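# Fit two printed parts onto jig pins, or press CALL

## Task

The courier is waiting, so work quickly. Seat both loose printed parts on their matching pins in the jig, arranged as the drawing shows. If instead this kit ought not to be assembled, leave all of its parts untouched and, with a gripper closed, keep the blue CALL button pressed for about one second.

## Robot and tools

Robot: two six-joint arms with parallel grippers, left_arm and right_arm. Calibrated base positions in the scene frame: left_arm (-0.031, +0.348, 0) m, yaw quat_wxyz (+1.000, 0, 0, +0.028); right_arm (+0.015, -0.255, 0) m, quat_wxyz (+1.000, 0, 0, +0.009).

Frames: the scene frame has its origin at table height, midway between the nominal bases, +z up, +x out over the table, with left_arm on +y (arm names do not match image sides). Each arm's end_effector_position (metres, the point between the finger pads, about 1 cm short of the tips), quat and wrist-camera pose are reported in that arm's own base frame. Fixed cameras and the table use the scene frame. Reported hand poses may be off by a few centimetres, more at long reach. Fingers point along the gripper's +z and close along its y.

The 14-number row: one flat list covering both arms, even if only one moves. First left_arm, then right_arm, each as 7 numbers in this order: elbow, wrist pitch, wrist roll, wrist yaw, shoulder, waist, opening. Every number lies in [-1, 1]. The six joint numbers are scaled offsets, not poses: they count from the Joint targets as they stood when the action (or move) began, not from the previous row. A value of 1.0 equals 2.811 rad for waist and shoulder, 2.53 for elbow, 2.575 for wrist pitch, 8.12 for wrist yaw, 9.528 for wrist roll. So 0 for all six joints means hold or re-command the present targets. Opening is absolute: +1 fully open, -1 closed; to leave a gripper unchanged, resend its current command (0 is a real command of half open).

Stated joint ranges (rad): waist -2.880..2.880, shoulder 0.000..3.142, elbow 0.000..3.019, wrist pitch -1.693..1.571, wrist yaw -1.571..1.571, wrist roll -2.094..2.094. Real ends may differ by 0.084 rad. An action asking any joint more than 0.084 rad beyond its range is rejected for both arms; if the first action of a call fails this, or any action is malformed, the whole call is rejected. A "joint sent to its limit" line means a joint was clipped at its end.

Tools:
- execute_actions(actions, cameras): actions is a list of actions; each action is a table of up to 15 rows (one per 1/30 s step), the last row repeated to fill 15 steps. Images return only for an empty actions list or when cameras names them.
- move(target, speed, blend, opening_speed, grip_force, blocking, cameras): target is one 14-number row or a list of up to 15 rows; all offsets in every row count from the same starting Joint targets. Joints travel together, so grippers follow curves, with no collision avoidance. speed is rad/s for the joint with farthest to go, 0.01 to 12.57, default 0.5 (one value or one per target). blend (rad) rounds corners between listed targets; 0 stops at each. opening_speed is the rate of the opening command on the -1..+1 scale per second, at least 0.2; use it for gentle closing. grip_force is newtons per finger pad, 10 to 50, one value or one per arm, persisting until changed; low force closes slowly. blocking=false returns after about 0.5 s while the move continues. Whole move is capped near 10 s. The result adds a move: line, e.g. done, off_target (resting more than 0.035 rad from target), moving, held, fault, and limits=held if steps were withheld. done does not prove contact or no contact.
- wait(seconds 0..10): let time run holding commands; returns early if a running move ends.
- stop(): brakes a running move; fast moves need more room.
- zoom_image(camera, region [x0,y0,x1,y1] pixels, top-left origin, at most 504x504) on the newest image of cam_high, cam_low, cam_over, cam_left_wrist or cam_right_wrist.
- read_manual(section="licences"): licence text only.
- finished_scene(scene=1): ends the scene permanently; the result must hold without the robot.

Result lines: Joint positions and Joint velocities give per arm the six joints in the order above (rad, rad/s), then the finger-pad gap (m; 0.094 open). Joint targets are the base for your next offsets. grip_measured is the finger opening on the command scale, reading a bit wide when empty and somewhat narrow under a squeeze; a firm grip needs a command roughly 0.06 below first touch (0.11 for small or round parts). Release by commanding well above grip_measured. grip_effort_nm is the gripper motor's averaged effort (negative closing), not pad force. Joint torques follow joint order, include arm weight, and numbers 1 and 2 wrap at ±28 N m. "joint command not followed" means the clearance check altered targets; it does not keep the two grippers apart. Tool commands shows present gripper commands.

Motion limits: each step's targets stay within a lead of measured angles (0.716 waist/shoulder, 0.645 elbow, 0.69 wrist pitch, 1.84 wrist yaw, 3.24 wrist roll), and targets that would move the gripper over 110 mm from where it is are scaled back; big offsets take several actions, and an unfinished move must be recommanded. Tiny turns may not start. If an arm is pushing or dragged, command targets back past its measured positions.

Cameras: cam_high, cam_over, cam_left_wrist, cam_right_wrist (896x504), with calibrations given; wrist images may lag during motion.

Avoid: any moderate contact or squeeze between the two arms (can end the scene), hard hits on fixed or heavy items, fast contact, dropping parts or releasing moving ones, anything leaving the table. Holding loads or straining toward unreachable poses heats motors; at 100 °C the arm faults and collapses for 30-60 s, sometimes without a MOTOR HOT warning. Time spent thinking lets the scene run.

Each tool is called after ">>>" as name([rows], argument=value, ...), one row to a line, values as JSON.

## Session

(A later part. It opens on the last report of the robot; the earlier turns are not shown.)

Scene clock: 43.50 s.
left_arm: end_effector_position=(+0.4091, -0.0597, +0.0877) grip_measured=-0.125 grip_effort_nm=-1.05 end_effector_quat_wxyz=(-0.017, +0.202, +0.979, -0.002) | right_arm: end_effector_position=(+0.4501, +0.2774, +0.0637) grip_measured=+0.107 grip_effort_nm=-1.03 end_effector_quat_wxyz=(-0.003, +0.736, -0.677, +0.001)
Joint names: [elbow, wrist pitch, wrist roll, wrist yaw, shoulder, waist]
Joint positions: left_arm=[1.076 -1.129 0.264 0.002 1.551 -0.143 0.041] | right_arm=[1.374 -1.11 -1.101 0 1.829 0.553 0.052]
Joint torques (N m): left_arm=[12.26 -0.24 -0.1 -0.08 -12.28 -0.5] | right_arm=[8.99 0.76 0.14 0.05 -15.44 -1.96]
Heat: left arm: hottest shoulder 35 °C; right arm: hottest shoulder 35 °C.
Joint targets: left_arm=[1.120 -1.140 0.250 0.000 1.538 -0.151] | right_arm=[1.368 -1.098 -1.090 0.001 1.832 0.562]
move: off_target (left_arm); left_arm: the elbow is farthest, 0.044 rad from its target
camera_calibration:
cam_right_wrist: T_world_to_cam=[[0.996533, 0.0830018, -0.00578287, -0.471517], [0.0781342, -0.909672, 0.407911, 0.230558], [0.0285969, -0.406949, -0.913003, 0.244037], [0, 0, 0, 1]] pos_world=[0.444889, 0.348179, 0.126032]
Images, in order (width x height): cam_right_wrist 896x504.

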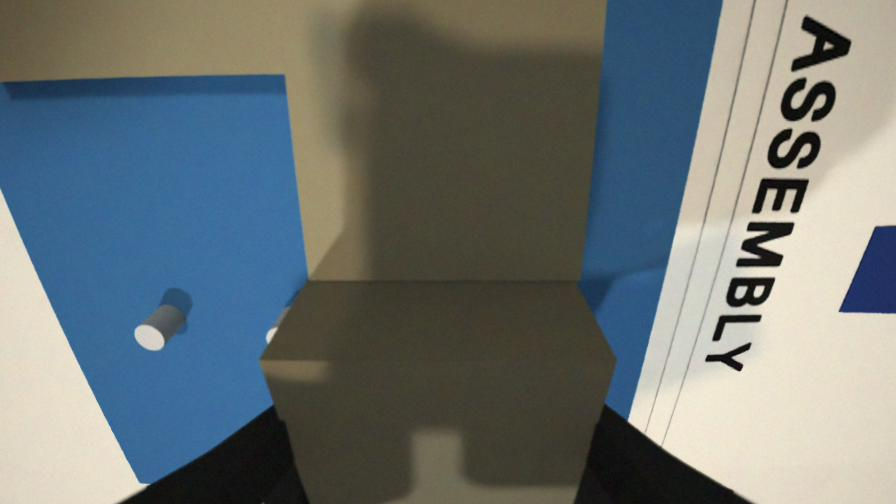

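>>> move([
  [0,0,0,0,0,0,-0.4,0,0,0,0,0.0043,0,-0.15],
  [0,0,0,0,0,0,-0.4,-0.0059,0.0111,0,0,0.0092,0,-0.15],
], speed=0.06, cameras=["cam_right_wrist"])

Scene clock: 45.83 s.
left_arm: end_effector_position=(+0.4091, -0.0597, +0.0877) grip_measured=-0.125 grip_effort_nm=-1.05 end_effector_quat_wxyz=(-0.017, +0.202, +0.979, -0.002) | right_arm: end_effector_position=(+0.4503, +0.2775, +0.0539) grip_measured=+0.107 grip_effort_nm=-1.03 end_effector_quat_wxyz=(-0.005, +0.736, -0.677, +0.001)
Joint names: [elbow, wrist pitch, wrist roll, wrist yaw, shoulder, waist]
Joint positions: left_arm=[1.076 -1.129 0.264 0.002 1.551 -0.143 0.041] | right_arm=[1.359 -1.082 -1.101 0 1.838 0.553 0.052]
Joint torques (N m): left_arm=[12.14 -0.34 -0.11 -0.06 -11.99 -0.62] | right_arm=[8.88 0.62 0.14 0.05 -14.15 -1.96]
Heat: left arm: hottest shoulder 35 °C; right arm: hottest shoulder 35 °C.
Joint targets: left_arm=[1.120 -1.140 0.250 0.000 1.538 -0.151] | right_arm=[1.353 -1.070 -1.090 0.001 1.857 0.562]
move: off_target (left_arm); left_arm: the elbow is farthest, 0.044 rad from its target
camera_calibration:
cam_right_wrist: T_world_to_cam=[[0.996548, 0.0830005, -0.00198792, -0.471924], [0.0766493, -0.910562, 0.406204, 0.235645], [0.031905, -0.404954, -0.91378, 0.23298], [0, 0, 0, 1]] pos_world=[0.4448, 0.348086, 0.116234]
Images, in order (width x height): cam_right_wrist 896x504.

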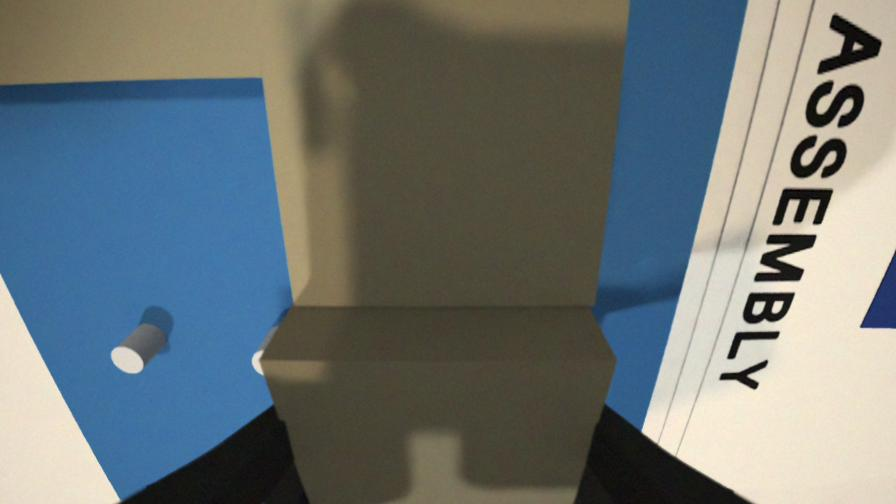

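>>> move(target=[0,0,0,0,0,0,-0.4,-0.0039,0.0074,0,0,0.0032,0,-0.15], speed=0.04, cameras=["cam_right_wrist"])

Scene clock: 46.80 s.
left_arm: end_effector_position=(+0.4091, -0.0597, +0.0877) grip_measured=-0.125 grip_effort_nm=-1.05 end_effector_quat_wxyz=(-0.017, +0.202, +0.979, -0.002) | right_arm: end_effector_position=(+0.4508, +0.2778, +0.0490) grip_measured=+0.107 grip_effort_nm=-1.03 end_effector_quat_wxyz=(-0.007, +0.736, -0.677, +0.002)
Joint names: [elbow, wrist pitch, wrist roll, wrist yaw, shoulder, waist]
Joint positions: left_arm=[1.076 -1.129 0.264 0.002 1.551 -0.143 0.041] | right_arm=[1.352 -1.065 -1.101 0 1.843 0.553 0.052]
Joint torques (N m): left_arm=[12.19 -0.31 -0.11 -0.04 -12.16 -0.03] | right_arm=[8.54 0.72 0.15 0.05 -13.74 -1.96]
Heat: left arm: hottest shoulder 35 °C; right arm: hottest shoulder 35 °C.
Joint targets: left_arm=[1.120 -1.140 0.250 0.000 1.538 -0.151] | right_arm=[1.344 -1.051 -1.090 0.001 1.867 0.562]
move: off_target (left_arm); left_arm: the elbow is farthest, 0.044 rad from its target
camera_calibration:
cam_right_wrist: T_world_to_cam=[[0.996549, 0.0829892, 0.00181457, -0.472781], [0.0751692, -0.911488, 0.4044, 0.238853], [0.0352148, -0.402868, -0.91458, 0.226738], [0, 0, 0, 1]] pos_world=[0.445211, 0.348292, 0.111636]
Images, in order (width x height): cam_right_wrist 896x504.

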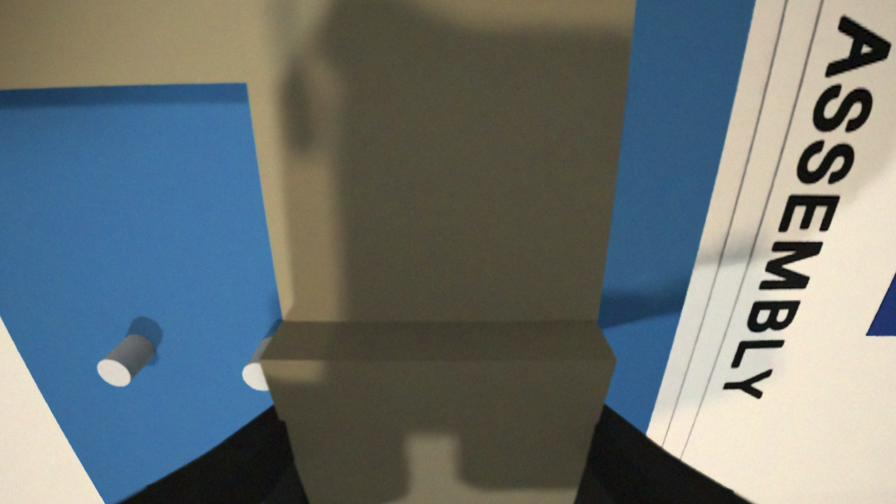

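>>> move(target=[0,0,0,0,0,0,-0.4,-0.0040,0.0058,0,0,0.0025,0,-0.15], speed=0.04, cameras=["cam_right_wrist"])

Scene clock: 47.80 s.
left_arm: end_effector_position=(+0.4091, -0.0597, +0.0877) grip_measured=-0.125 grip_effort_nm=-1.05 end_effector_quat_wxyz=(-0.017, +0.202, +0.979, -0.002) | right_arm: end_effector_position=(+0.4512, +0.2780, +0.0482) grip_measured=+0.107 grip_effort_nm=-1.03 end_effector_quat_wxyz=(-0.009, +0.736, -0.677, +0.003)
Joint names: [elbow, wrist pitch, wrist roll, wrist yaw, shoulder, waist]
Joint positions: left_arm=[1.076 -1.129 0.264 0.002 1.551 -0.143 0.041] | right_arm=[1.35 -1.059 -1.101 0 1.843 0.553 0.052]
Joint torques (N m): left_arm=[12.23 -0.24 -0.1 -0.05 -12.34 -0.97] | right_arm=[7.98 1.1 0.11 0.05 -13.04 -2.02]
Heat: left arm: hottest shoulder 35 °C; right arm: hottest shoulder 35 °C.
Joint targets: left_arm=[1.120 -1.140 0.250 0.000 1.538 -0.151] | right_arm=[1.333 -1.036 -1.090 0.001 1.874 0.562]
move: off_target (left_arm); left_arm: the elbow is farthest, 0.044 rad from its target
camera_calibration:
cam_right_wrist: T_world_to_cam=[[0.996542, 0.0829499, 0.00481265, -0.473212], [0.0739837, -0.912206, 0.402997, 0.240197], [0.0378187, -0.401248, -0.915188, 0.224389], [0, 0, 0, 1]] pos_world=[0.445319, 0.348398, 0.110837]
Images, in order (width x height): cam_right_wrist 896x504.

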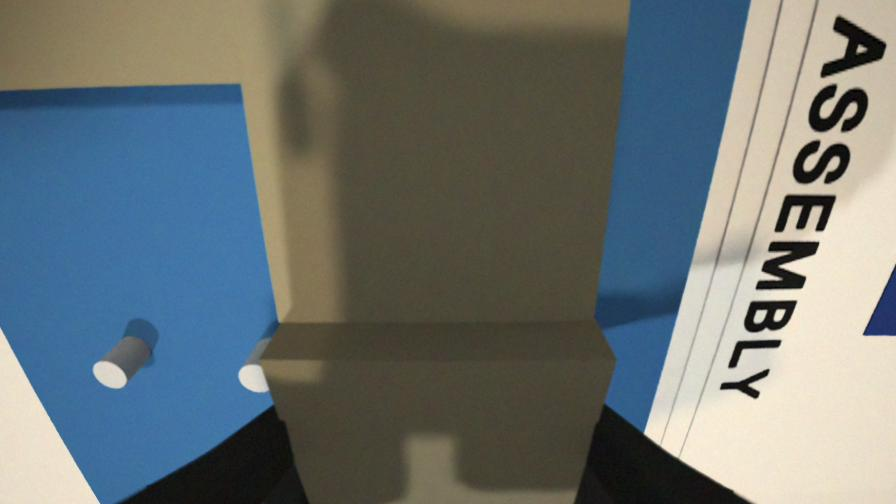

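>>> move([
  [0,0,0,0,0,0,-0.4,0.066,-0.087,0,0,-0.030,0,-0.15],
  [-0.2055,1.0,0,0,-0.0527,-0.0886,-0.4,-0.290,0.9965,0,0,-0.172,-0.0576,-0.15],
], speed=[0.3,1.2], blend=0.05, cameras=["cam_over","cam_high"])

>>> zoom_image(camera="cam_over", region=[480, 100, 700, 280])

>>> zoom_image(camera="cam_over", region=[20, 200, 300, 430])

Scene clock: 56.30 s.
left_arm: end_effector_position=(+0.4578, -0.1910, +0.3787) grip_measured=-0.125 grip_effort_nm=-1.05 end_effector_quat_wxyz=(+0.883, +0.151, +0.441, -0.058) | right_arm: end_effector_position=(+0.4400, +0.1898, +0.4057) grip_measured=+0.106 grip_effort_nm=-1.03 end_effector_quat_wxyz=(+0.856, -0.284, +0.302, -0.309)
Joint names: [elbow, wrist pitch, wrist roll, wrist yaw, shoulder, waist]
Joint positions: left_arm=[0.599 1.412 0.264 0.002 1.409 -0.394 0.041] | right_arm=[0.605 1.509 -1.1 0 1.398 0.408 0.052]
Joint torques (N m): left_arm=[7.58 2.37 -0.11 -0.13 -9 0.03] | right_arm=[8.09 1.99 0.2 0.14 -8.47 -3.31]
Heat: left arm: hottest shoulder 35 °C; right arm: hottest shoulder 35 °C.
Joint targets: left_arm=[0.600 1.435 0.250 0.000 1.390 -0.400] | right_arm=[0.600 1.530 -1.090 0.001 1.390 0.400]
move: done
Images, in order (width x height): cam_high 896x504, cam_over 896x504.

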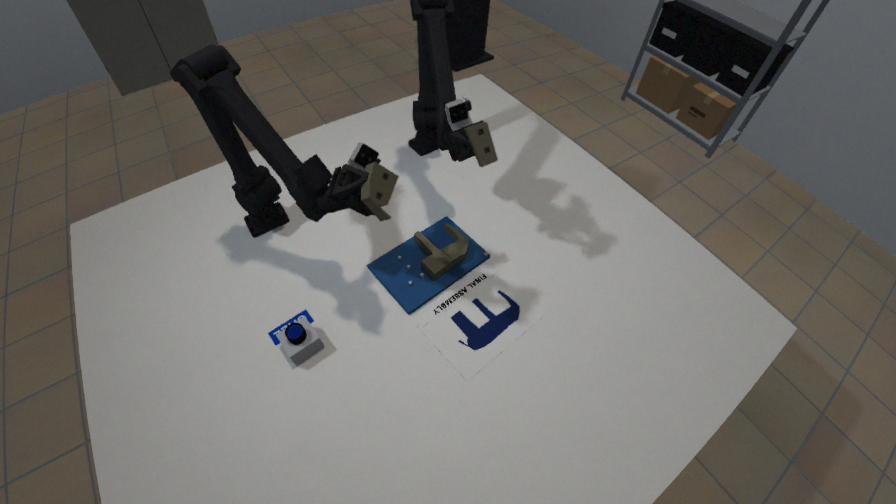

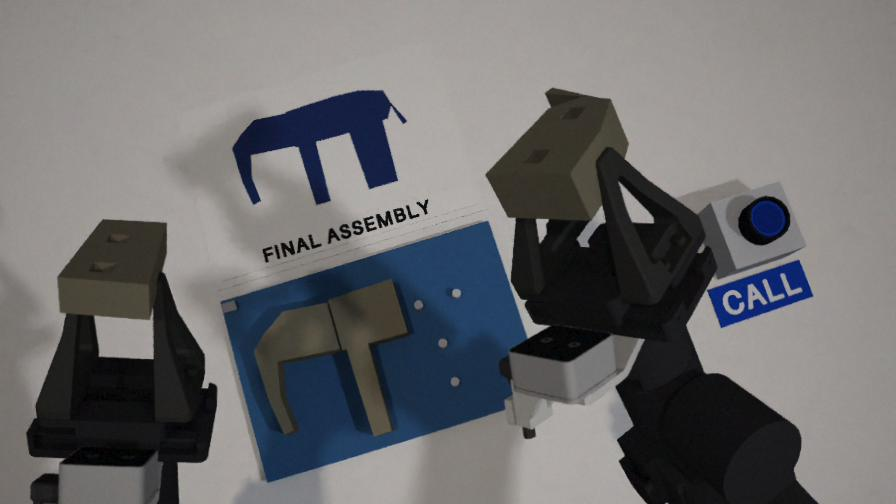

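Scaled by 2.291.

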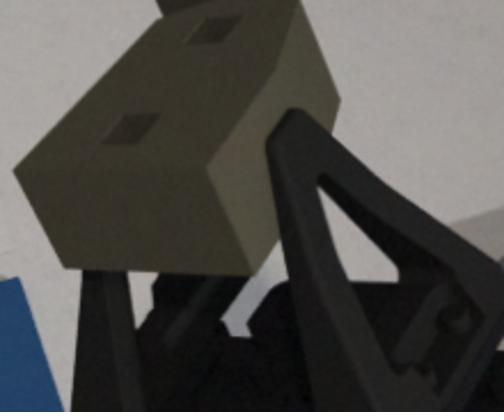

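Scaled by 1.800.

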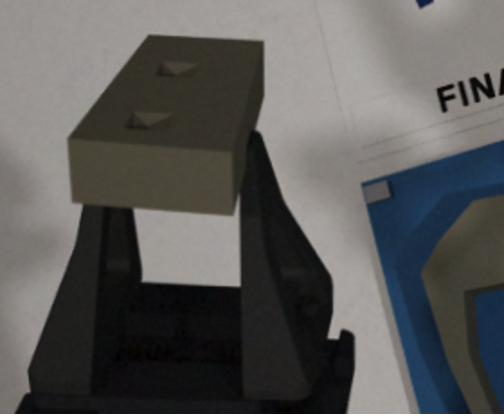

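>>> move(target=[0.2055,-1.0,0,0,0.0527,0.0886,-0.4,0.3557,-0.998,0,0,0.1103,0.0512,-0.15], speed=1.2)

>>> move(target=[0,0,0,0,0,0,-0.4,-0.0368,-0.0435,0,0,0.0459,0,-0.15], speed=0.2, cameras=["cam_right_wrist"])

Scene clock: 63.93 s.
left_arm: end_effector_position=(+0.4061, -0.0647, +0.0948) grip_measured=-0.125 grip_effort_nm=-1.05 end_effector_quat_wxyz=(-0.009, +0.208, +0.978, -0.002) | right_arm: end_effector_position=(+0.4955, +0.2948, +0.1735) grip_measured=+0.106 grip_effort_nm=-1.03 end_effector_quat_wxyz=(-0.146, +0.722, -0.675, +0.042)
Joint names: [elbow, wrist pitch, wrist roll, wrist yaw, shoulder, waist]
Joint positions: left_arm=[1.068 -1.129 0.264 0.002 1.527 -0.156 0.041] | right_arm=[1.444 -1.03 -1.1 0 1.681 0.538 0.052]
Joint torques (N m): left_arm=[12.98 -0.18 -0.12 -0.07 -9.64 1.03] | right_arm=[16.1 0.5 0.16 0.05 -13.16 -2.14]
Heat: left arm: hottest shoulder 35 °C; right arm: hottest shoulder 35 °C.
Joint targets: left_arm=[1.120 -1.140 0.250 0.000 1.538 -0.150] | right_arm=[1.500 -1.040 -1.090 0.001 1.700 0.544]
move: off_target (left_arm, right_arm); left_arm: the elbow is farthest, 0.052 rad from its target; right_arm: the elbow is farthest, 0.055 rad from its target

Scene clock: 65.07 s.
left_arm: end_effector_position=(+0.4061, -0.0647, +0.0948) grip_measured=-0.125 grip_effort_nm=-1.05 end_effector_quat_wxyz=(-0.009, +0.208, +0.978, -0.002) | right_arm: end_effector_position=(+0.4604, +0.2739, +0.0809) grip_measured=+0.106 grip_effort_nm=-1.03 end_effector_quat_wxyz=(-0.010, +0.730, -0.683, +0.003)
Joint names: [elbow, wrist pitch, wrist roll, wrist yaw, shoulder, waist]
Joint positions: left_arm=[1.068 -1.129 0.264 0.002 1.527 -0.156 0.041] | right_arm=[1.408 -1.141 -1.1 0 1.818 0.538 0.052]
Joint torques (N m): left_arm=[12.89 -0.28 -0.14 -0.07 -9.23 -0.03] | right_arm=[9.57 -0.16 0.14 0.05 -15.09 -2.14]
Heat: left arm: hottest shoulder 35 °C; right arm: hottest shoulder 35 °C.
Joint targets: left_arm=[1.120 -1.140 0.250 0.000 1.538 -0.151] | right_arm=[1.407 -1.151 -1.090 0.001 1.829 0.544]
move: off_target (left_arm); left_arm: the elbow is farthest, 0.052 rad from its target
camera_calibration:
cam_right_wrist: T_world_to_cam=[[0.997731, 0.067015, 0.00647711, -0.478498], [0.0587583, -0.913675, 0.402175, 0.230041], [0.0328697, -0.400882, -0.91554, 0.254555], [0, 0, 0, 1]] pos_world=[0.455529, 0.344295, 0.143638]
Images, in order (width x height): cam_right_wrist 896x504.

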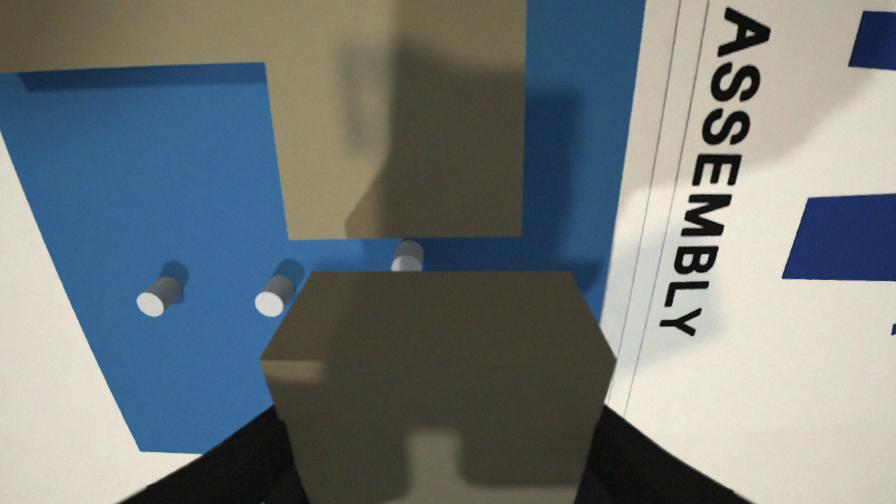

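>>> move(target=[0,0,0,0,0,0,-0.4,-0.0047,0,0,0,0.0032,0.0046,-0.15], speed=0.1, cameras=["cam_right_wrist"])

Scene clock: 66.60 s.
left_arm: end_effector_position=(+0.4061, -0.0647, +0.0948) grip_measured=-0.125 grip_effort_nm=-1.05 end_effector_quat_wxyz=(-0.009, +0.208, +0.978, -0.002) | right_arm: end_effector_position=(+0.4548, +0.2772, +0.0782) grip_measured=+0.106 grip_effort_nm=-1.03 end_effector_quat_wxyz=(-0.006, +0.734, -0.679, +0.002)
Joint names: [elbow, wrist pitch, wrist roll, wrist yaw, shoulder, waist]
Joint positions: left_arm=[1.068 -1.129 0.264 0.002 1.527 -0.156 0.041] | right_arm=[1.401 -1.141 -1.1 0 1.818 0.548 0.052]
Joint torques (N m): left_arm=[13.12 -0.29 -0.14 -0.07 -9.47 0.56] | right_arm=[9.16 -0.2 0.14 0.05 -14.04 -1.85]
Heat: left arm: hottest shoulder 35 °C; right arm: hottest shoulder 35 °C.
Joint targets: left_arm=[1.120 -1.140 0.250 0.000 1.538 -0.151] | right_arm=[1.395 -1.151 -1.090 0.001 1.838 0.557]
move: off_target (left_arm); left_arm: the elbow is farthest, 0.052 rad from its target
camera_calibration:
cam_right_wrist: T_world_to_cam=[[0.996977, 0.0776977, -0.000298472, -0.475227], [0.0711478, -0.911374, 0.405383, 0.227924], [0.0312253, -0.404178, -0.914147, 0.255181], [0, 0, 0, 1]] pos_world=[0.449606, 0.347787, 0.140735]
Images, in order (width x height): cam_right_wrist 896x504.

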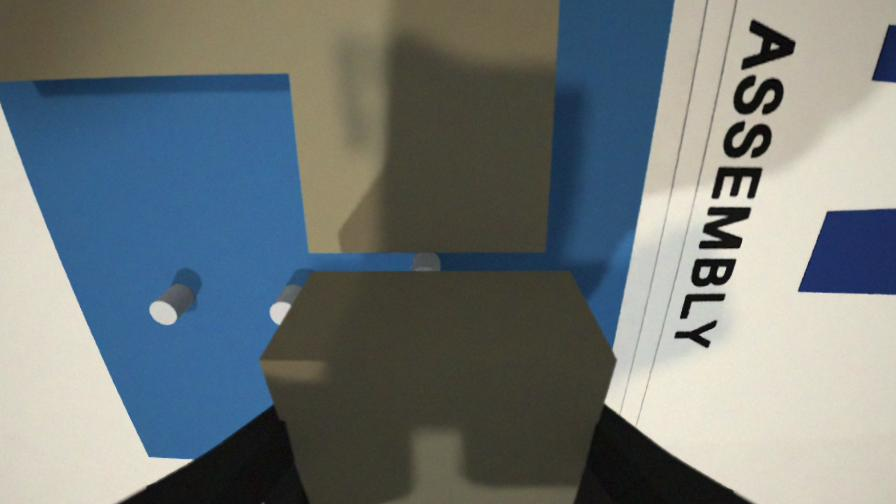

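>>> move(target=[0,0,0,0,0,0,-0.4,-0.0077,0.0210,0,0,0.0046,0.0014,-0.15], speed=0.08, cameras=["cam_right_wrist"])

Scene clock: 68.47 s.
left_arm: end_effector_position=(+0.4061, -0.0647, +0.0948) grip_measured=-0.125 grip_effort_nm=-1.05 end_effector_quat_wxyz=(-0.009, +0.208, +0.978, -0.002) | right_arm: end_effector_position=(+0.4542, +0.2792, +0.0686) grip_measured=+0.106 grip_effort_nm=-1.03 end_effector_quat_wxyz=(-0.008, +0.735, -0.678, +0.002)
Joint names: [elbow, wrist pitch, wrist roll, wrist yaw, shoulder, waist]
Joint positions: left_arm=[1.068 -1.129 0.264 0.002 1.527 -0.156 0.041] | right_arm=[1.386 -1.113 -1.1 0 1.827 0.552 0.052]
Joint torques (N m): left_arm=[13 -0.4 -0.11 -0.08 -9.35 0.56] | right_arm=[8.61 0.62 0.14 0.05 -13.74 -1.96]
Heat: left arm: hottest shoulder 35 °C; right arm: hottest shoulder 35 °C.
Joint targets: left_arm=[1.120 -1.140 0.250 0.000 1.538 -0.151] | right_arm=[1.375 -1.097 -1.090 0.001 1.851 0.561]
move: off_target (left_arm); left_arm: the elbow is farthest, 0.052 rad from its target
camera_calibration:
cam_right_wrist: T_world_to_cam=[[0.996669, 0.0814866, 0.0034336, -0.475959], [0.0731726, -0.911987, 0.403639, 0.233075], [0.0360226, -0.402043, -0.914912, 0.244374], [0, 0, 0, 1]] pos_world=[0.448516, 0.349595, 0.131137]
Images, in order (width x height): cam_right_wrist 896x504.

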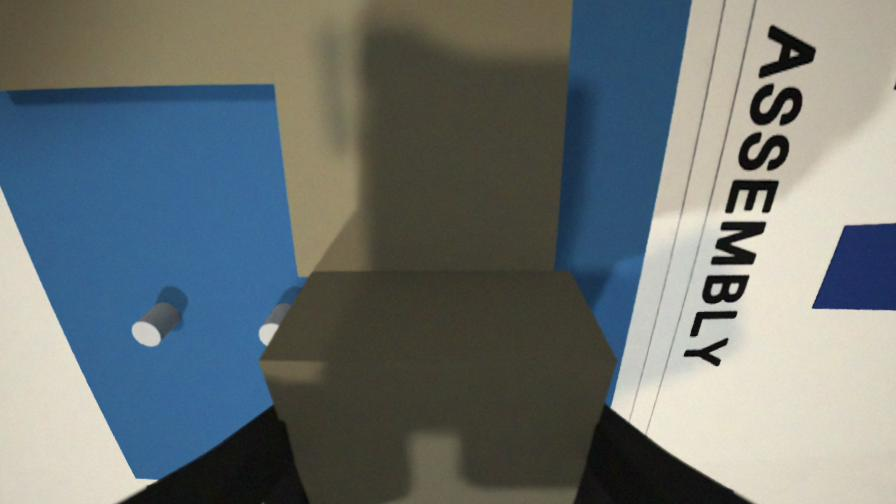

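>>> move([
  [0,0,0,0,0,0,-0.4,0.0296,-0.0245,-0.0029,0,-0.0107,-0.0057,-0.15],
  [0,0,0,0,0,0,-0.4,0.0055,-0.0105,-0.0029,0,-0.0032,-0.0057,-0.15],
], speed=0.15, cameras=["cam_right_wrist"])

Scene clock: 71.30 s.
left_arm: end_effector_position=(+0.4061, -0.0647, +0.0948) grip_measured=-0.125 grip_effort_nm=-1.06 end_effector_quat_wxyz=(-0.009, +0.208, +0.978, -0.002) | right_arm: end_effector_position=(+0.4522, +0.2780, +0.0716) grip_measured=+0.106 grip_effort_nm=-1.03 end_effector_quat_wxyz=(-0.001, +0.737, -0.676, +0.000)
Joint names: [elbow, wrist pitch, wrist roll, wrist yaw, shoulder, waist]
Joint positions: left_arm=[1.068 -1.129 0.264 0.002 1.527 -0.156 0.041] | right_arm=[1.395 -1.137 -1.105 0 1.827 0.552 0.052]
Joint torques (N m): left_arm=[12.82 -0.17 -0.11 -0.02 -9.64 0.5] | right_arm=[9.1 0.64 -0.11 0.05 -14.45 -3.25]
Heat: left arm: hottest shoulder 35 °C; right arm: hottest shoulder 35 °C.
Joint targets: left_arm=[1.120 -1.140 0.250 0.000 1.538 -0.151] | right_arm=[1.389 -1.125 -1.118 0.001 1.842 0.545]
move: off_target (left_arm); left_arm: the elbow is farthest, 0.052 rad from its target
camera_calibration:
cam_right_wrist: T_world_to_cam=[[0.996212, 0.0864027, -0.00982277, -0.474114], [0.0828293, -0.908429, 0.409752, 0.225148], [0.0264804, -0.409013, -0.912144, 0.252748], [0, 0, 0, 1]] pos_world=[0.446977, 0.348873, 0.133631]
Images, in order (width x height): cam_right_wrist 896x504.

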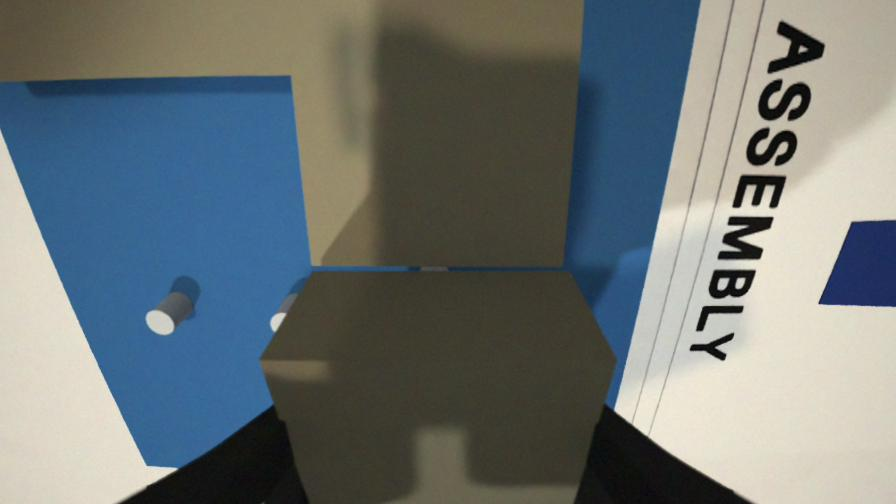

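>>> move([
  [0,0,0,0,0,0,-0.4,0,0,0,0,0,-0.0015,-0.15],
  [0,0,0,0,0,0,-0.4,-0.0028,0.0062,0,0,0.0053,-0.0015,-0.15],
], speed=0.08, cameras=["cam_right_wrist"])

Scene clock: 73.17 s.
left_arm: end_effector_position=(+0.4061, -0.0647, +0.0948) grip_measured=-0.125 grip_effort_nm=-1.05 end_effector_quat_wxyz=(-0.009, +0.208, +0.978, -0.002) | right_arm: end_effector_position=(+0.4546, +0.2777, +0.0684) grip_measured=+0.106 grip_effort_nm=-1.03 end_effector_quat_wxyz=(-0.004, +0.736, -0.677, +0.001)
Joint names: [elbow, wrist pitch, wrist roll, wrist yaw, shoulder, waist]
Joint positions: left_arm=[1.068 -1.129 0.264 0.002 1.527 -0.156 0.041] | right_arm=[1.391 -1.122 -1.106 0 1.831 0.549 0.052]
Joint torques (N m): left_arm=[12.89 -0.24 -0.12 -0.1 -9.47 0.67] | right_arm=[8.98 0.68 -0.11 0.03 -13.68 -3.08]
Heat: left arm: hottest shoulder 35 °C; right arm: hottest shoulder 35 °C.
Joint targets: left_arm=[1.120 -1.140 0.250 0.000 1.538 -0.151] | right_arm=[1.382 -1.109 -1.117 0.001 1.857 0.541]
move: off_target (left_arm); left_arm: the elbow is farthest, 0.052 rad from its target
camera_calibration:
cam_right_wrist: T_world_to_cam=[[0.996414, 0.0845605, -0.00295846, -0.476559], [0.0784503, -0.910186, 0.406704, 0.228693], [0.0316983, -0.405477, -0.913555, 0.246459], [0, 0, 0, 1]] pos_world=[0.449097, 0.348384, 0.130734]
Images, in order (width x height): cam_right_wrist 896x504.

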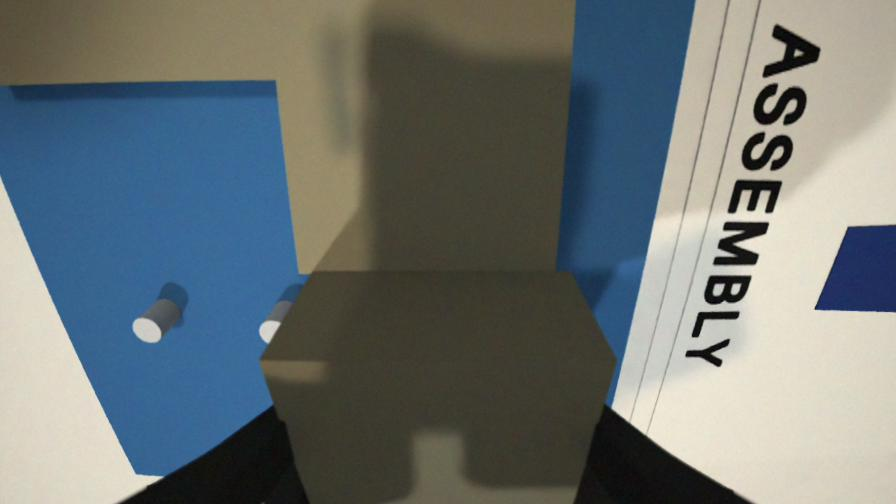

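>>> move([
  [0,0,0,0,0,0,-0.4,0.0269,-0.0198,0,0,-0.016,-0.0011,-0.15],
  [0,0,0,0,0,0,-0.4,0.0036,-0.0066,0,0,-0.0043,-0.0011,-0.15],
  [0,0,0,0,0,0,-0.4,-0.0012,0.0023,0,0,0.0018,-0.0011,-0.15],
], speed=[0.15,0.15,0.07], cameras=["cam_right_wrist"])

Scene clock: 76.83 s.
left_arm: end_effector_position=(+0.4061, -0.0647, +0.0948) grip_measured=-0.125 grip_effort_nm=-1.05 end_effector_quat_wxyz=(-0.009, +0.208, +0.978, -0.002) | right_arm: end_effector_position=(+0.4537, +0.2753, +0.0590) grip_measured=+0.106 grip_effort_nm=-1.03 end_effector_quat_wxyz=(+0.002, +0.735, -0.678, +0.000)
Joint names: [elbow, wrist pitch, wrist roll, wrist yaw, shoulder, waist]
Joint positions: left_arm=[1.068 -1.129 0.264 0.002 1.527 -0.156 0.041] | right_arm=[1.384 -1.114 -1.106 0 1.845 0.546 0.052]
Joint torques (N m): left_arm=[12.92 -0.36 -0.1 -0.05 -9.99 0.67] | right_arm=[9.03 0.62 -0.11 0.05 -14.45 -3.25]
Heat: left arm: hottest shoulder 35 °C; right arm: hottest shoulder 35 °C.
Joint targets: left_arm=[1.120 -1.140 0.250 0.000 1.538 -0.151] | right_arm=[1.379 -1.103 -1.118 0.000 1.862 0.538]
move: off_target (left_arm); left_arm: the elbow is farthest, 0.052 rad from its target
camera_calibration:
cam_right_wrist: T_world_to_cam=[[0.996534, 0.0818397, -0.0149181, -0.474157], [0.0807019, -0.907563, 0.412089, 0.228355], [0.0201862, -0.411864, -0.911022, 0.243797], [0, 0, 0, 1]] pos_world=[0.449164, 0.346463, 0.120929]
Images, in order (width x height): cam_right_wrist 896x504.

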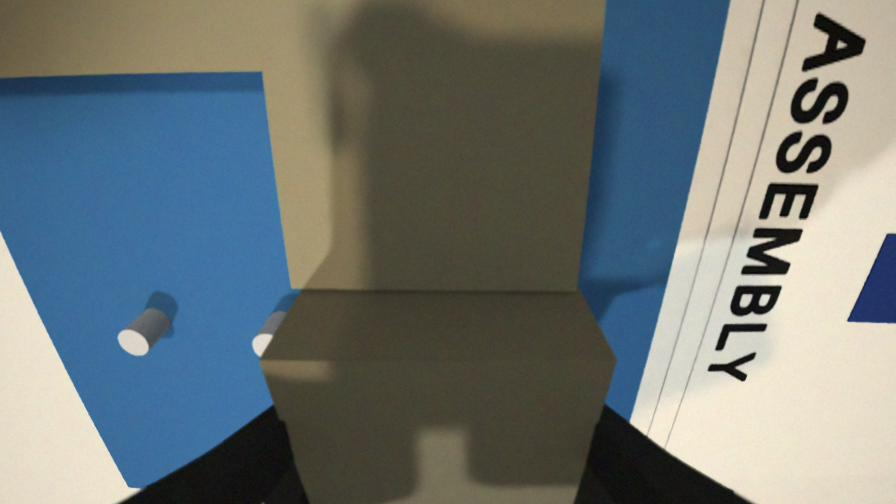

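>>> move([
  [0,0,0,0,0,0,-0.4,0,0.0035,0,0,0.001,0,-0.15],
  [0,0,0,0,0,0,-0.4,-0.0050,0.0124,0,0,0.0039,0,-0.15],
], speed=0.06, cameras=["cam_right_wrist"])

Scene clock: 79.60 s.
left_arm: end_effector_position=(+0.4061, -0.0647, +0.0948) grip_measured=-0.125 grip_effort_nm=-1.05 end_effector_quat_wxyz=(-0.009, +0.208, +0.978, -0.002) | right_arm: end_effector_position=(+0.4557, +0.2763, +0.0503) grip_measured=+0.106 grip_effort_nm=-1.03 end_effector_quat_wxyz=(-0.003, +0.735, -0.678, +0.001)
Joint names: [elbow, wrist pitch, wrist roll, wrist yaw, shoulder, waist]
Joint positions: left_arm=[1.068 -1.129 0.264 0.002 1.527 -0.156 0.041] | right_arm=[1.372 -1.083 -1.106 0 1.854 0.546 0.052]
Joint torques (N m): left_arm=[12.86 -0.34 -0.14 -0.06 -9.47 0.03] | right_arm=[8.9 0.53 -0.11 0.05 -14.27 -3.31]
Heat: left arm: hottest shoulder 35 °C; right arm: hottest shoulder 35 °C.
Joint targets: left_arm=[1.120 -1.140 0.250 0.000 1.538 -0.151] | right_arm=[1.366 -1.071 -1.118 0.000 1.873 0.537]
move: off_target (left_arm); left_arm: the elbow is farthest, 0.052 rad from its target
camera_calibration:
cam_right_wrist: T_world_to_cam=[[0.996665, 0.0814207, -0.00538346, -0.476741], [0.0765322, -0.909862, 0.407791, 0.235379], [0.0283045, -0.406844, -0.913059, 0.231293], [0, 0, 0, 1]] pos_world=[0.450591, 0.347079, 0.112633]
Images, in order (width x height): cam_right_wrist 896x504.

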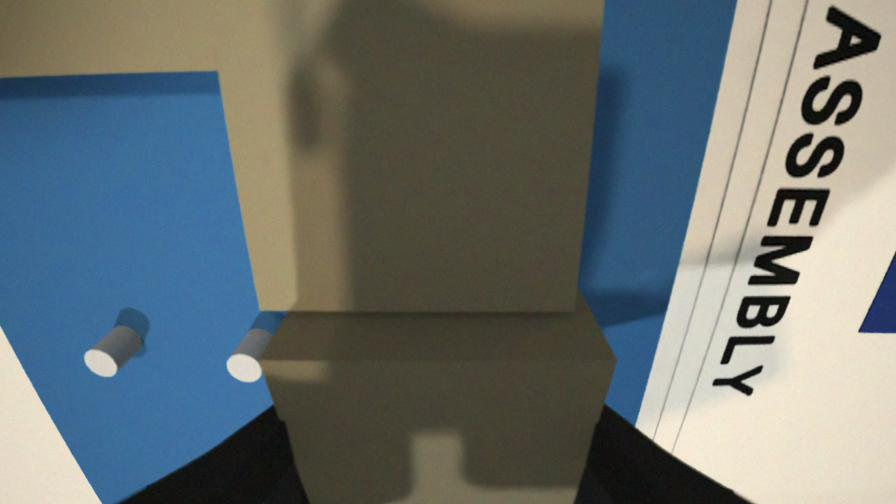

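>>> move([
  [0,0,0,0,0,0,-0.4,0,0,0,0,0,0.0064,-0.15],
  [0,0,0,0,0,0,-0.4,-0.0047,0.0078,0,0,0.0039,0.0064,-0.15],
], speed=0.05, cameras=["cam_right_wrist"])

Scene clock: 81.83 s.
left_arm: end_effector_position=(+0.4061, -0.0647, +0.0948) grip_measured=-0.125 grip_effort_nm=-1.05 end_effector_quat_wxyz=(-0.009, +0.208, +0.978, -0.002) | right_arm: end_effector_position=(+0.4573, +0.2777, +0.0491) grip_measured=+0.106 grip_effort_nm=-1.03 end_effector_quat_wxyz=(-0.008, +0.736, -0.677, +0.002)
Joint names: [elbow, wrist pitch, wrist roll, wrist yaw, shoulder, waist]
Joint positions: left_arm=[1.068 -1.129 0.264 0.002 1.527 -0.156 0.041] | right_arm=[1.369 -1.069 -1.106 0 1.854 0.547 0.052]
Joint torques (N m): left_arm=[12.94 -0.13 -0.11 -0.05 -9.7 -0.21] | right_arm=[8.1 0.87 -0.1 0.05 -13.39 -2.02]
Heat: left arm: hottest shoulder 35 °C; right arm: hottest shoulder 35 °C.
Joint targets: left_arm=[1.120 -1.140 0.250 0.000 1.538 -0.151] | right_arm=[1.354 -1.051 -1.118 0.000 1.884 0.555]
move: off_target (left_arm); left_arm: the elbow is farthest, 0.052 rad from its target
camera_calibration:
cam_right_wrist: T_world_to_cam=[[0.996606, 0.0822252, 0.00387363, -0.479039], [0.0736741, -0.911975, 0.403575, 0.239095], [0.0367167, -0.40192, -0.914938, 0.225561], [0, 0, 0, 1]] pos_world=[0.451517, 0.348095, 0.111737]
Images, in order (width x height): cam_right_wrist 896x504.

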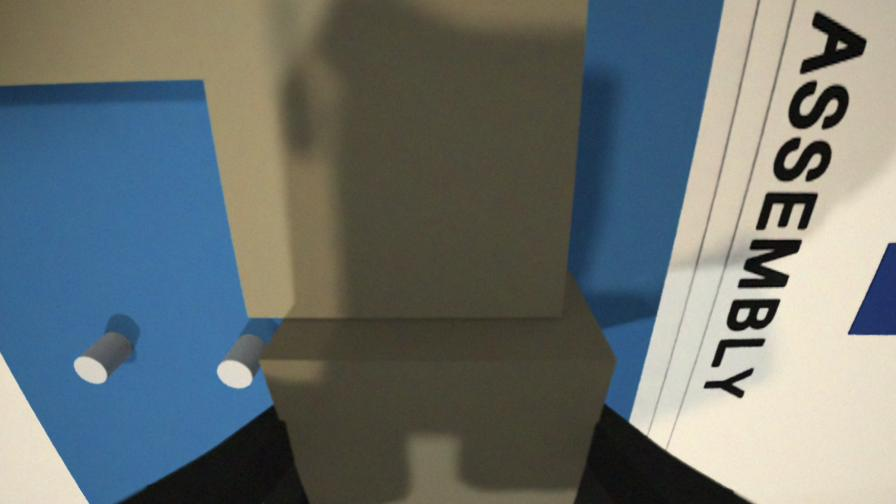

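>>> move([
  [0,0,0,0,0,0,-0.4,0.034,-0.0307,0,0,-0.0121,0.0014,-0.15],
  [0,0,0,0,0,0,-0.4,0.0130,-0.0217,0,0,-0.0053,0.0014,-0.15],
], speed=0.12, cameras=["cam_right_wrist"])

Scene clock: 85.43 s.
left_arm: end_effector_position=(+0.4061, -0.0647, +0.0948) grip_measured=-0.125 grip_effort_nm=-1.05 end_effector_quat_wxyz=(-0.009, +0.208, +0.978, -0.002) | right_arm: end_effector_position=(+0.4547, +0.2785, +0.0577) grip_measured=+0.106 grip_effort_nm=-1.03 end_effector_quat_wxyz=(+0.004, +0.737, -0.676, -0.001)
Joint names: [elbow, wrist pitch, wrist roll, wrist yaw, shoulder, waist]
Joint positions: left_arm=[1.068 -1.129 0.264 0.002 1.527 -0.156 0.041] | right_arm=[1.394 -1.119 -1.106 0.001 1.854 0.551 0.052]
Joint torques (N m): left_arm=[13.07 -0.27 -0.13 -0.06 -9.76 0.85] | right_arm=[8.94 0.58 -0.11 0.03 -14.8 -1.96]
Heat: left arm: hottest shoulder 35 °C; right arm: hottest shoulder 35 °C.
Joint targets: left_arm=[1.120 -1.140 0.250 0.000 1.538 -0.151] | right_arm=[1.387 -1.106 -1.118 0.000 1.869 0.559]
move: off_target (left_arm); left_arm: the elbow is farthest, 0.052 rad from its target
camera_calibration:
cam_right_wrist: T_world_to_cam=[[0.996137, 0.0859274, -0.0181002, -0.476099], [0.0856957, -0.906252, 0.41396, 0.22888], [0.0191671, -0.413912, -0.910115, 0.244796], [0, 0, 0, 1]] pos_world=[0.449954, 0.349657, 0.119427]
Images, in order (width x height): cam_right_wrist 896x504.

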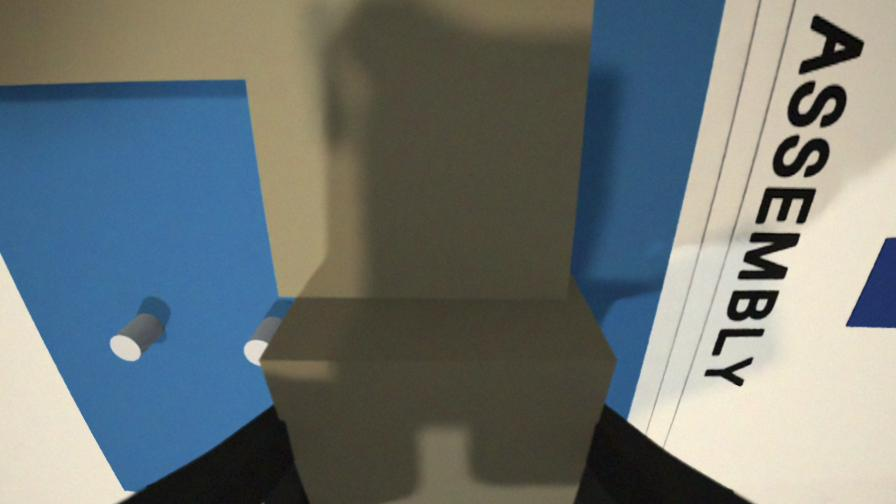

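>>> move([
  [0,0,0,0,0,0,-0.4,-0.003,0,0,0,0,-0.0064,-0.15],
  [0,0,0,0,0,0,-0.4,-0.0075,0.0105,0,0,0.0046,-0.0064,-0.15],
], speed=0.06, cameras=["cam_right_wrist"])

Scene clock: 87.47 s.
left_arm: end_effector_position=(+0.4061, -0.0647, +0.0948) grip_measured=-0.125 grip_effort_nm=-1.05 end_effector_quat_wxyz=(-0.009, +0.208, +0.978, -0.002) | right_arm: end_effector_position=(+0.4537, +0.2768, +0.0481) grip_measured=+0.106 grip_effort_nm=-1.03 end_effector_quat_wxyz=(+0.003, +0.736, -0.677, +0.000)
Joint names: [elbow, wrist pitch, wrist roll, wrist yaw, shoulder, waist]
Joint positions: left_arm=[1.068 -1.129 0.264 0.002 1.527 -0.156 0.041] | right_arm=[1.376 -1.093 -1.106 0.001 1.861 0.549 0.052]
Joint torques (N m): left_arm=[13.03 -0.36 -0.12 -0.05 -9.11 0.67] | right_arm=[8.59 0.66 -0.1 0.02 -13.86 -3.55]
Heat: left arm: hottest shoulder 35 °C; right arm: hottest shoulder 35 °C.
Joint targets: left_arm=[1.120 -1.140 0.250 0.000 1.538 -0.151] | right_arm=[1.368 -1.079 -1.118 0.000 1.882 0.541]
move: off_target (left_arm); left_arm: the elbow is farthest, 0.052 rad from its target
camera_calibration:
cam_right_wrist: T_world_to_cam=[[0.996283, 0.084458, -0.016962, -0.474812], [0.0838908, -0.90648, 0.41383, 0.232262], [0.0195756, -0.413715, -0.910196, 0.235222], [0, 0, 0, 1]] pos_world=[0.448957, 0.347957, 0.109928]
Images, in order (width x height): cam_right_wrist 896x504.

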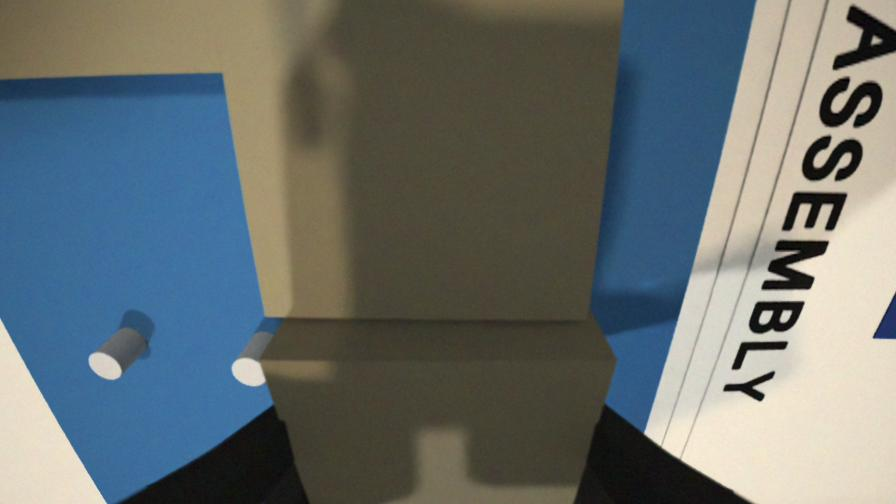

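>>> move(target=[0,0,0,0,0,0,-0.4,-0.0040,0.0070,0,0,0.0036,0,-0.15], speed=0.05, cameras=["cam_right_wrist"])

Scene clock: 88.60 s.
left_arm: end_effector_position=(+0.4061, -0.0647, +0.0948) grip_measured=-0.125 grip_effort_nm=-1.06 end_effector_quat_wxyz=(-0.009, +0.208, +0.978, -0.002) | right_arm: end_effector_position=(+0.4530, +0.2764, +0.0391) grip_measured=+0.106 grip_effort_nm=-1.03 end_effector_quat_wxyz=(+0.004, +0.736, -0.677, -0.001)
Joint names: [elbow, wrist pitch, wrist roll, wrist yaw, shoulder, waist]
Joint positions: left_arm=[1.068 -1.129 0.264 0.002 1.527 -0.156 0.041] | right_arm=[1.365 -1.074 -1.106 0.001 1.871 0.549 0.052]
Joint torques (N m): left_arm=[12.88 -0.18 -0.13 -0.07 -9.23 0.44] | right_arm=[8.64 0.62 -0.1 0.02 -14.27 -3.31]
Heat: left arm: hottest shoulder 35 °C; right arm: hottest shoulder 35 °C.
Joint targets: left_arm=[1.120 -1.140 0.250 0.000 1.538 -0.151] | right_arm=[1.358 -1.061 -1.118 0.000 1.892 0.541]
move: off_target (left_arm); left_arm: the elbow is farthest, 0.052 rad from its target
camera_calibration:
cam_right_wrist: T_world_to_cam=[[0.996252, 0.0844559, -0.0186981, -0.474148], [0.0845924, -0.906078, 0.414569, 0.235275], [0.0180709, -0.414597, -0.909826, 0.227769], [0, 0, 0, 1]] pos_world=[0.448352, 0.347655, 0.100827]
Images, in order (width x height): cam_right_wrist 896x504.

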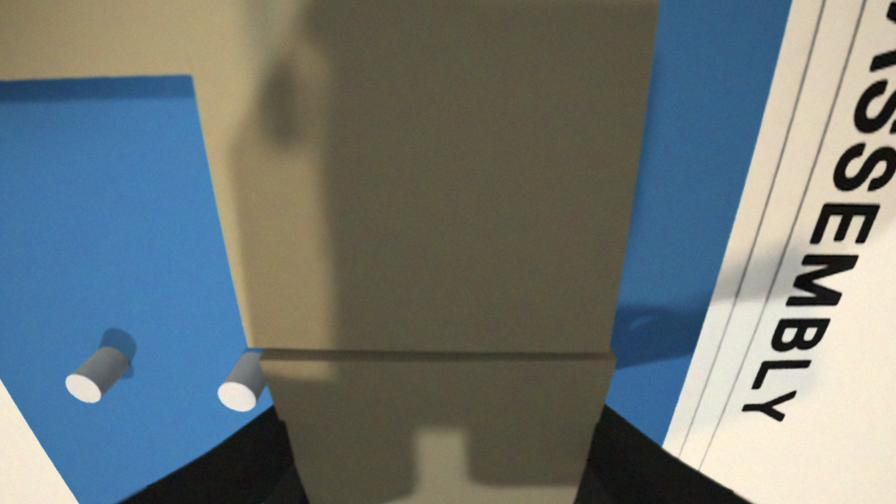

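>>> move(target=[0,0,0,0,0,0,-0.4,-0.0028,0.0060,0,0,0.0025,0,-0.15], speed=0.05, cameras=["cam_right_wrist"])

Scene clock: 89.57 s.
left_arm: end_effector_position=(+0.4061, -0.0647, +0.0948) grip_measured=-0.125 grip_effort_nm=-1.05 end_effector_quat_wxyz=(-0.009, +0.208, +0.978, -0.002) | right_arm: end_effector_position=(+0.4534, +0.2766, +0.0384) grip_measured=+0.106 grip_effort_nm=-1.03 end_effector_quat_wxyz=(+0.002, +0.736, -0.677, +0.000)
Joint names: [elbow, wrist pitch, wrist roll, wrist yaw, shoulder, waist]
Joint positions: left_arm=[1.068 -1.129 0.264 0.002 1.527 -0.156 0.041] | right_arm=[1.363 -1.067 -1.106 0.001 1.871 0.549 0.052]
Joint torques (N m): left_arm=[12.97 -0.24 -0.11 -0.09 -9.58 0.26] | right_arm=[8.28 0.87 -0.11 0.01 -13.74 -3.25]
Heat: left arm: hottest shoulder 35 °C; right arm: hottest shoulder 35 °C.
Joint targets: left_arm=[1.120 -1.140 0.250 0.000 1.538 -0.151] | right_arm=[1.351 -1.046 -1.118 0.000 1.899 0.541]
move: off_target (left_arm); left_arm: the elbow is farthest, 0.052 rad from its target
camera_calibration:
cam_right_wrist: T_world_to_cam=[[0.99631, 0.084466, -0.0152298, -0.474754], [0.0831998, -0.906899, 0.413051, 0.236664], [0.0210769, -0.412794, -0.910581, 0.225365], [0, 0, 0, 1]] pos_world=[0.448562, 0.34776, 0.100228]
Images, in order (width x height): cam_right_wrist 896x504.

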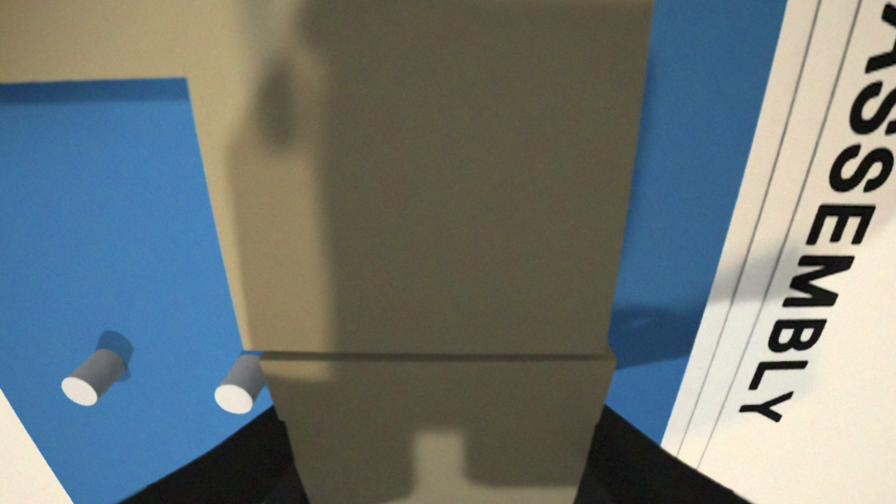

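>>> move([
  [0,0,0,0,0,0,-0.4,0.002,-0.004,0,0,-0.0045,0,0.5],
  [0,0,0,0,0,0,-0.4,0.062,-0.075,0,0,-0.030,0,0.5],
], speed=[0.1,0.25], opening_speed=0.8, cameras=["cam_right_wrist","cam_over"])

Scene clock: 92.47 s.
left_arm: end_effector_position=(+0.4061, -0.0647, +0.0948) grip_measured=-0.125 grip_effort_nm=-1.05 end_effector_quat_wxyz=(-0.009, +0.208, +0.978, -0.002) | right_arm: end_effector_position=(+0.4593, +0.2802, +0.1065) grip_measured=+0.498 grip_effort_nm=0.09 end_effector_quat_wxyz=(-0.001, +0.736, -0.677, +0.001)
Joint names: [elbow, wrist pitch, wrist roll, wrist yaw, shoulder, waist]
Joint positions: left_arm=[1.068 -1.129 0.264 0.002 1.527 -0.156 0.041] | right_arm=[1.469 -1.228 -1.106 0.001 1.811 0.549 0.07]
Joint torques (N m): left_arm=[12.94 -0.44 -0.14 -0.05 -10.11 0.32] | right_arm=[13.57 -0.2 -0.09 0.02 -15.56 -3.31]
Heat: left arm: hottest shoulder 35 °C; right arm: hottest shoulder 35 °C.
Joint targets: left_arm=[1.120 -1.140 0.250 0.000 1.538 -0.151] | right_arm=[1.508 -1.239 -1.118 0.000 1.815 0.541]
move: off_target (left_arm, right_arm); left_arm: the elbow is farthest, 0.052 rad from its target; right_arm: the elbow is farthest, 0.038 rad from its target
camera_calibration:
cam_right_wrist: T_world_to_cam=[[0.996378, 0.0844632, -0.00979116, -0.480544], [0.0810243, -0.908215, 0.410585, 0.212942], [0.0257868, -0.409891, -0.91177, 0.285891], [0, 0, 0, 1]] pos_world=[0.454178, 0.35117, 0.16853]
Images, in order (width x height): cam_over 896x504, cam_right_wrist 896x504.

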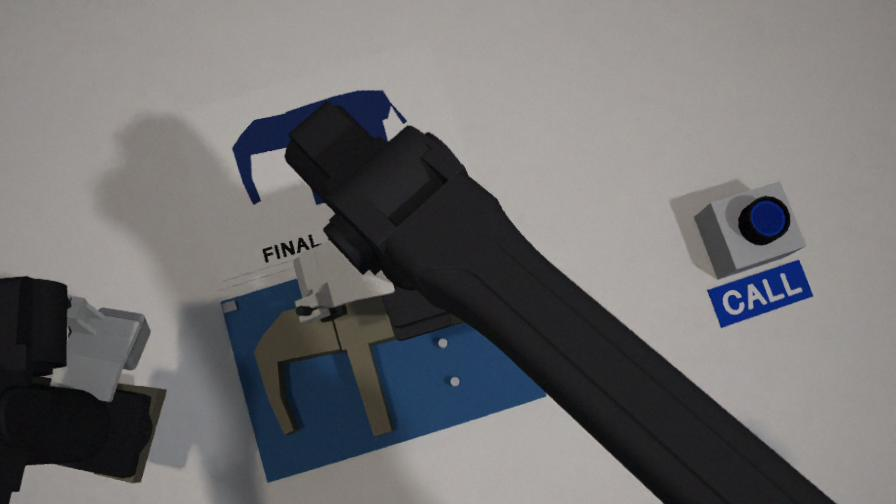

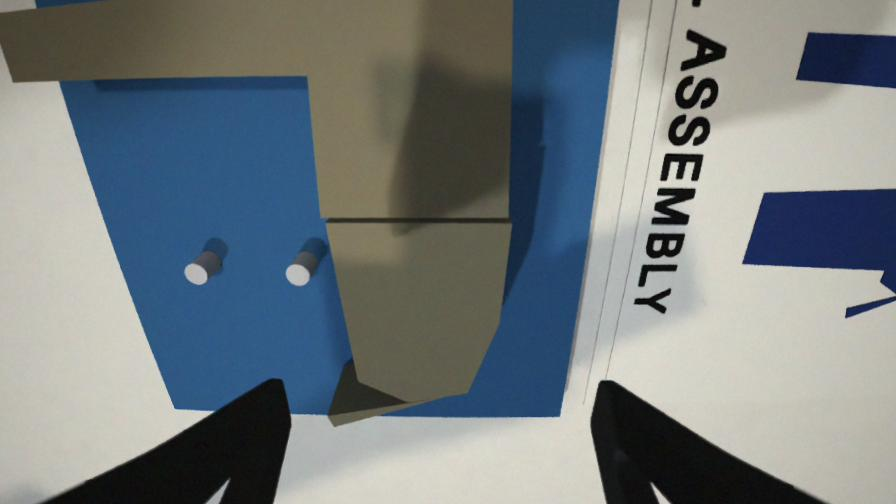

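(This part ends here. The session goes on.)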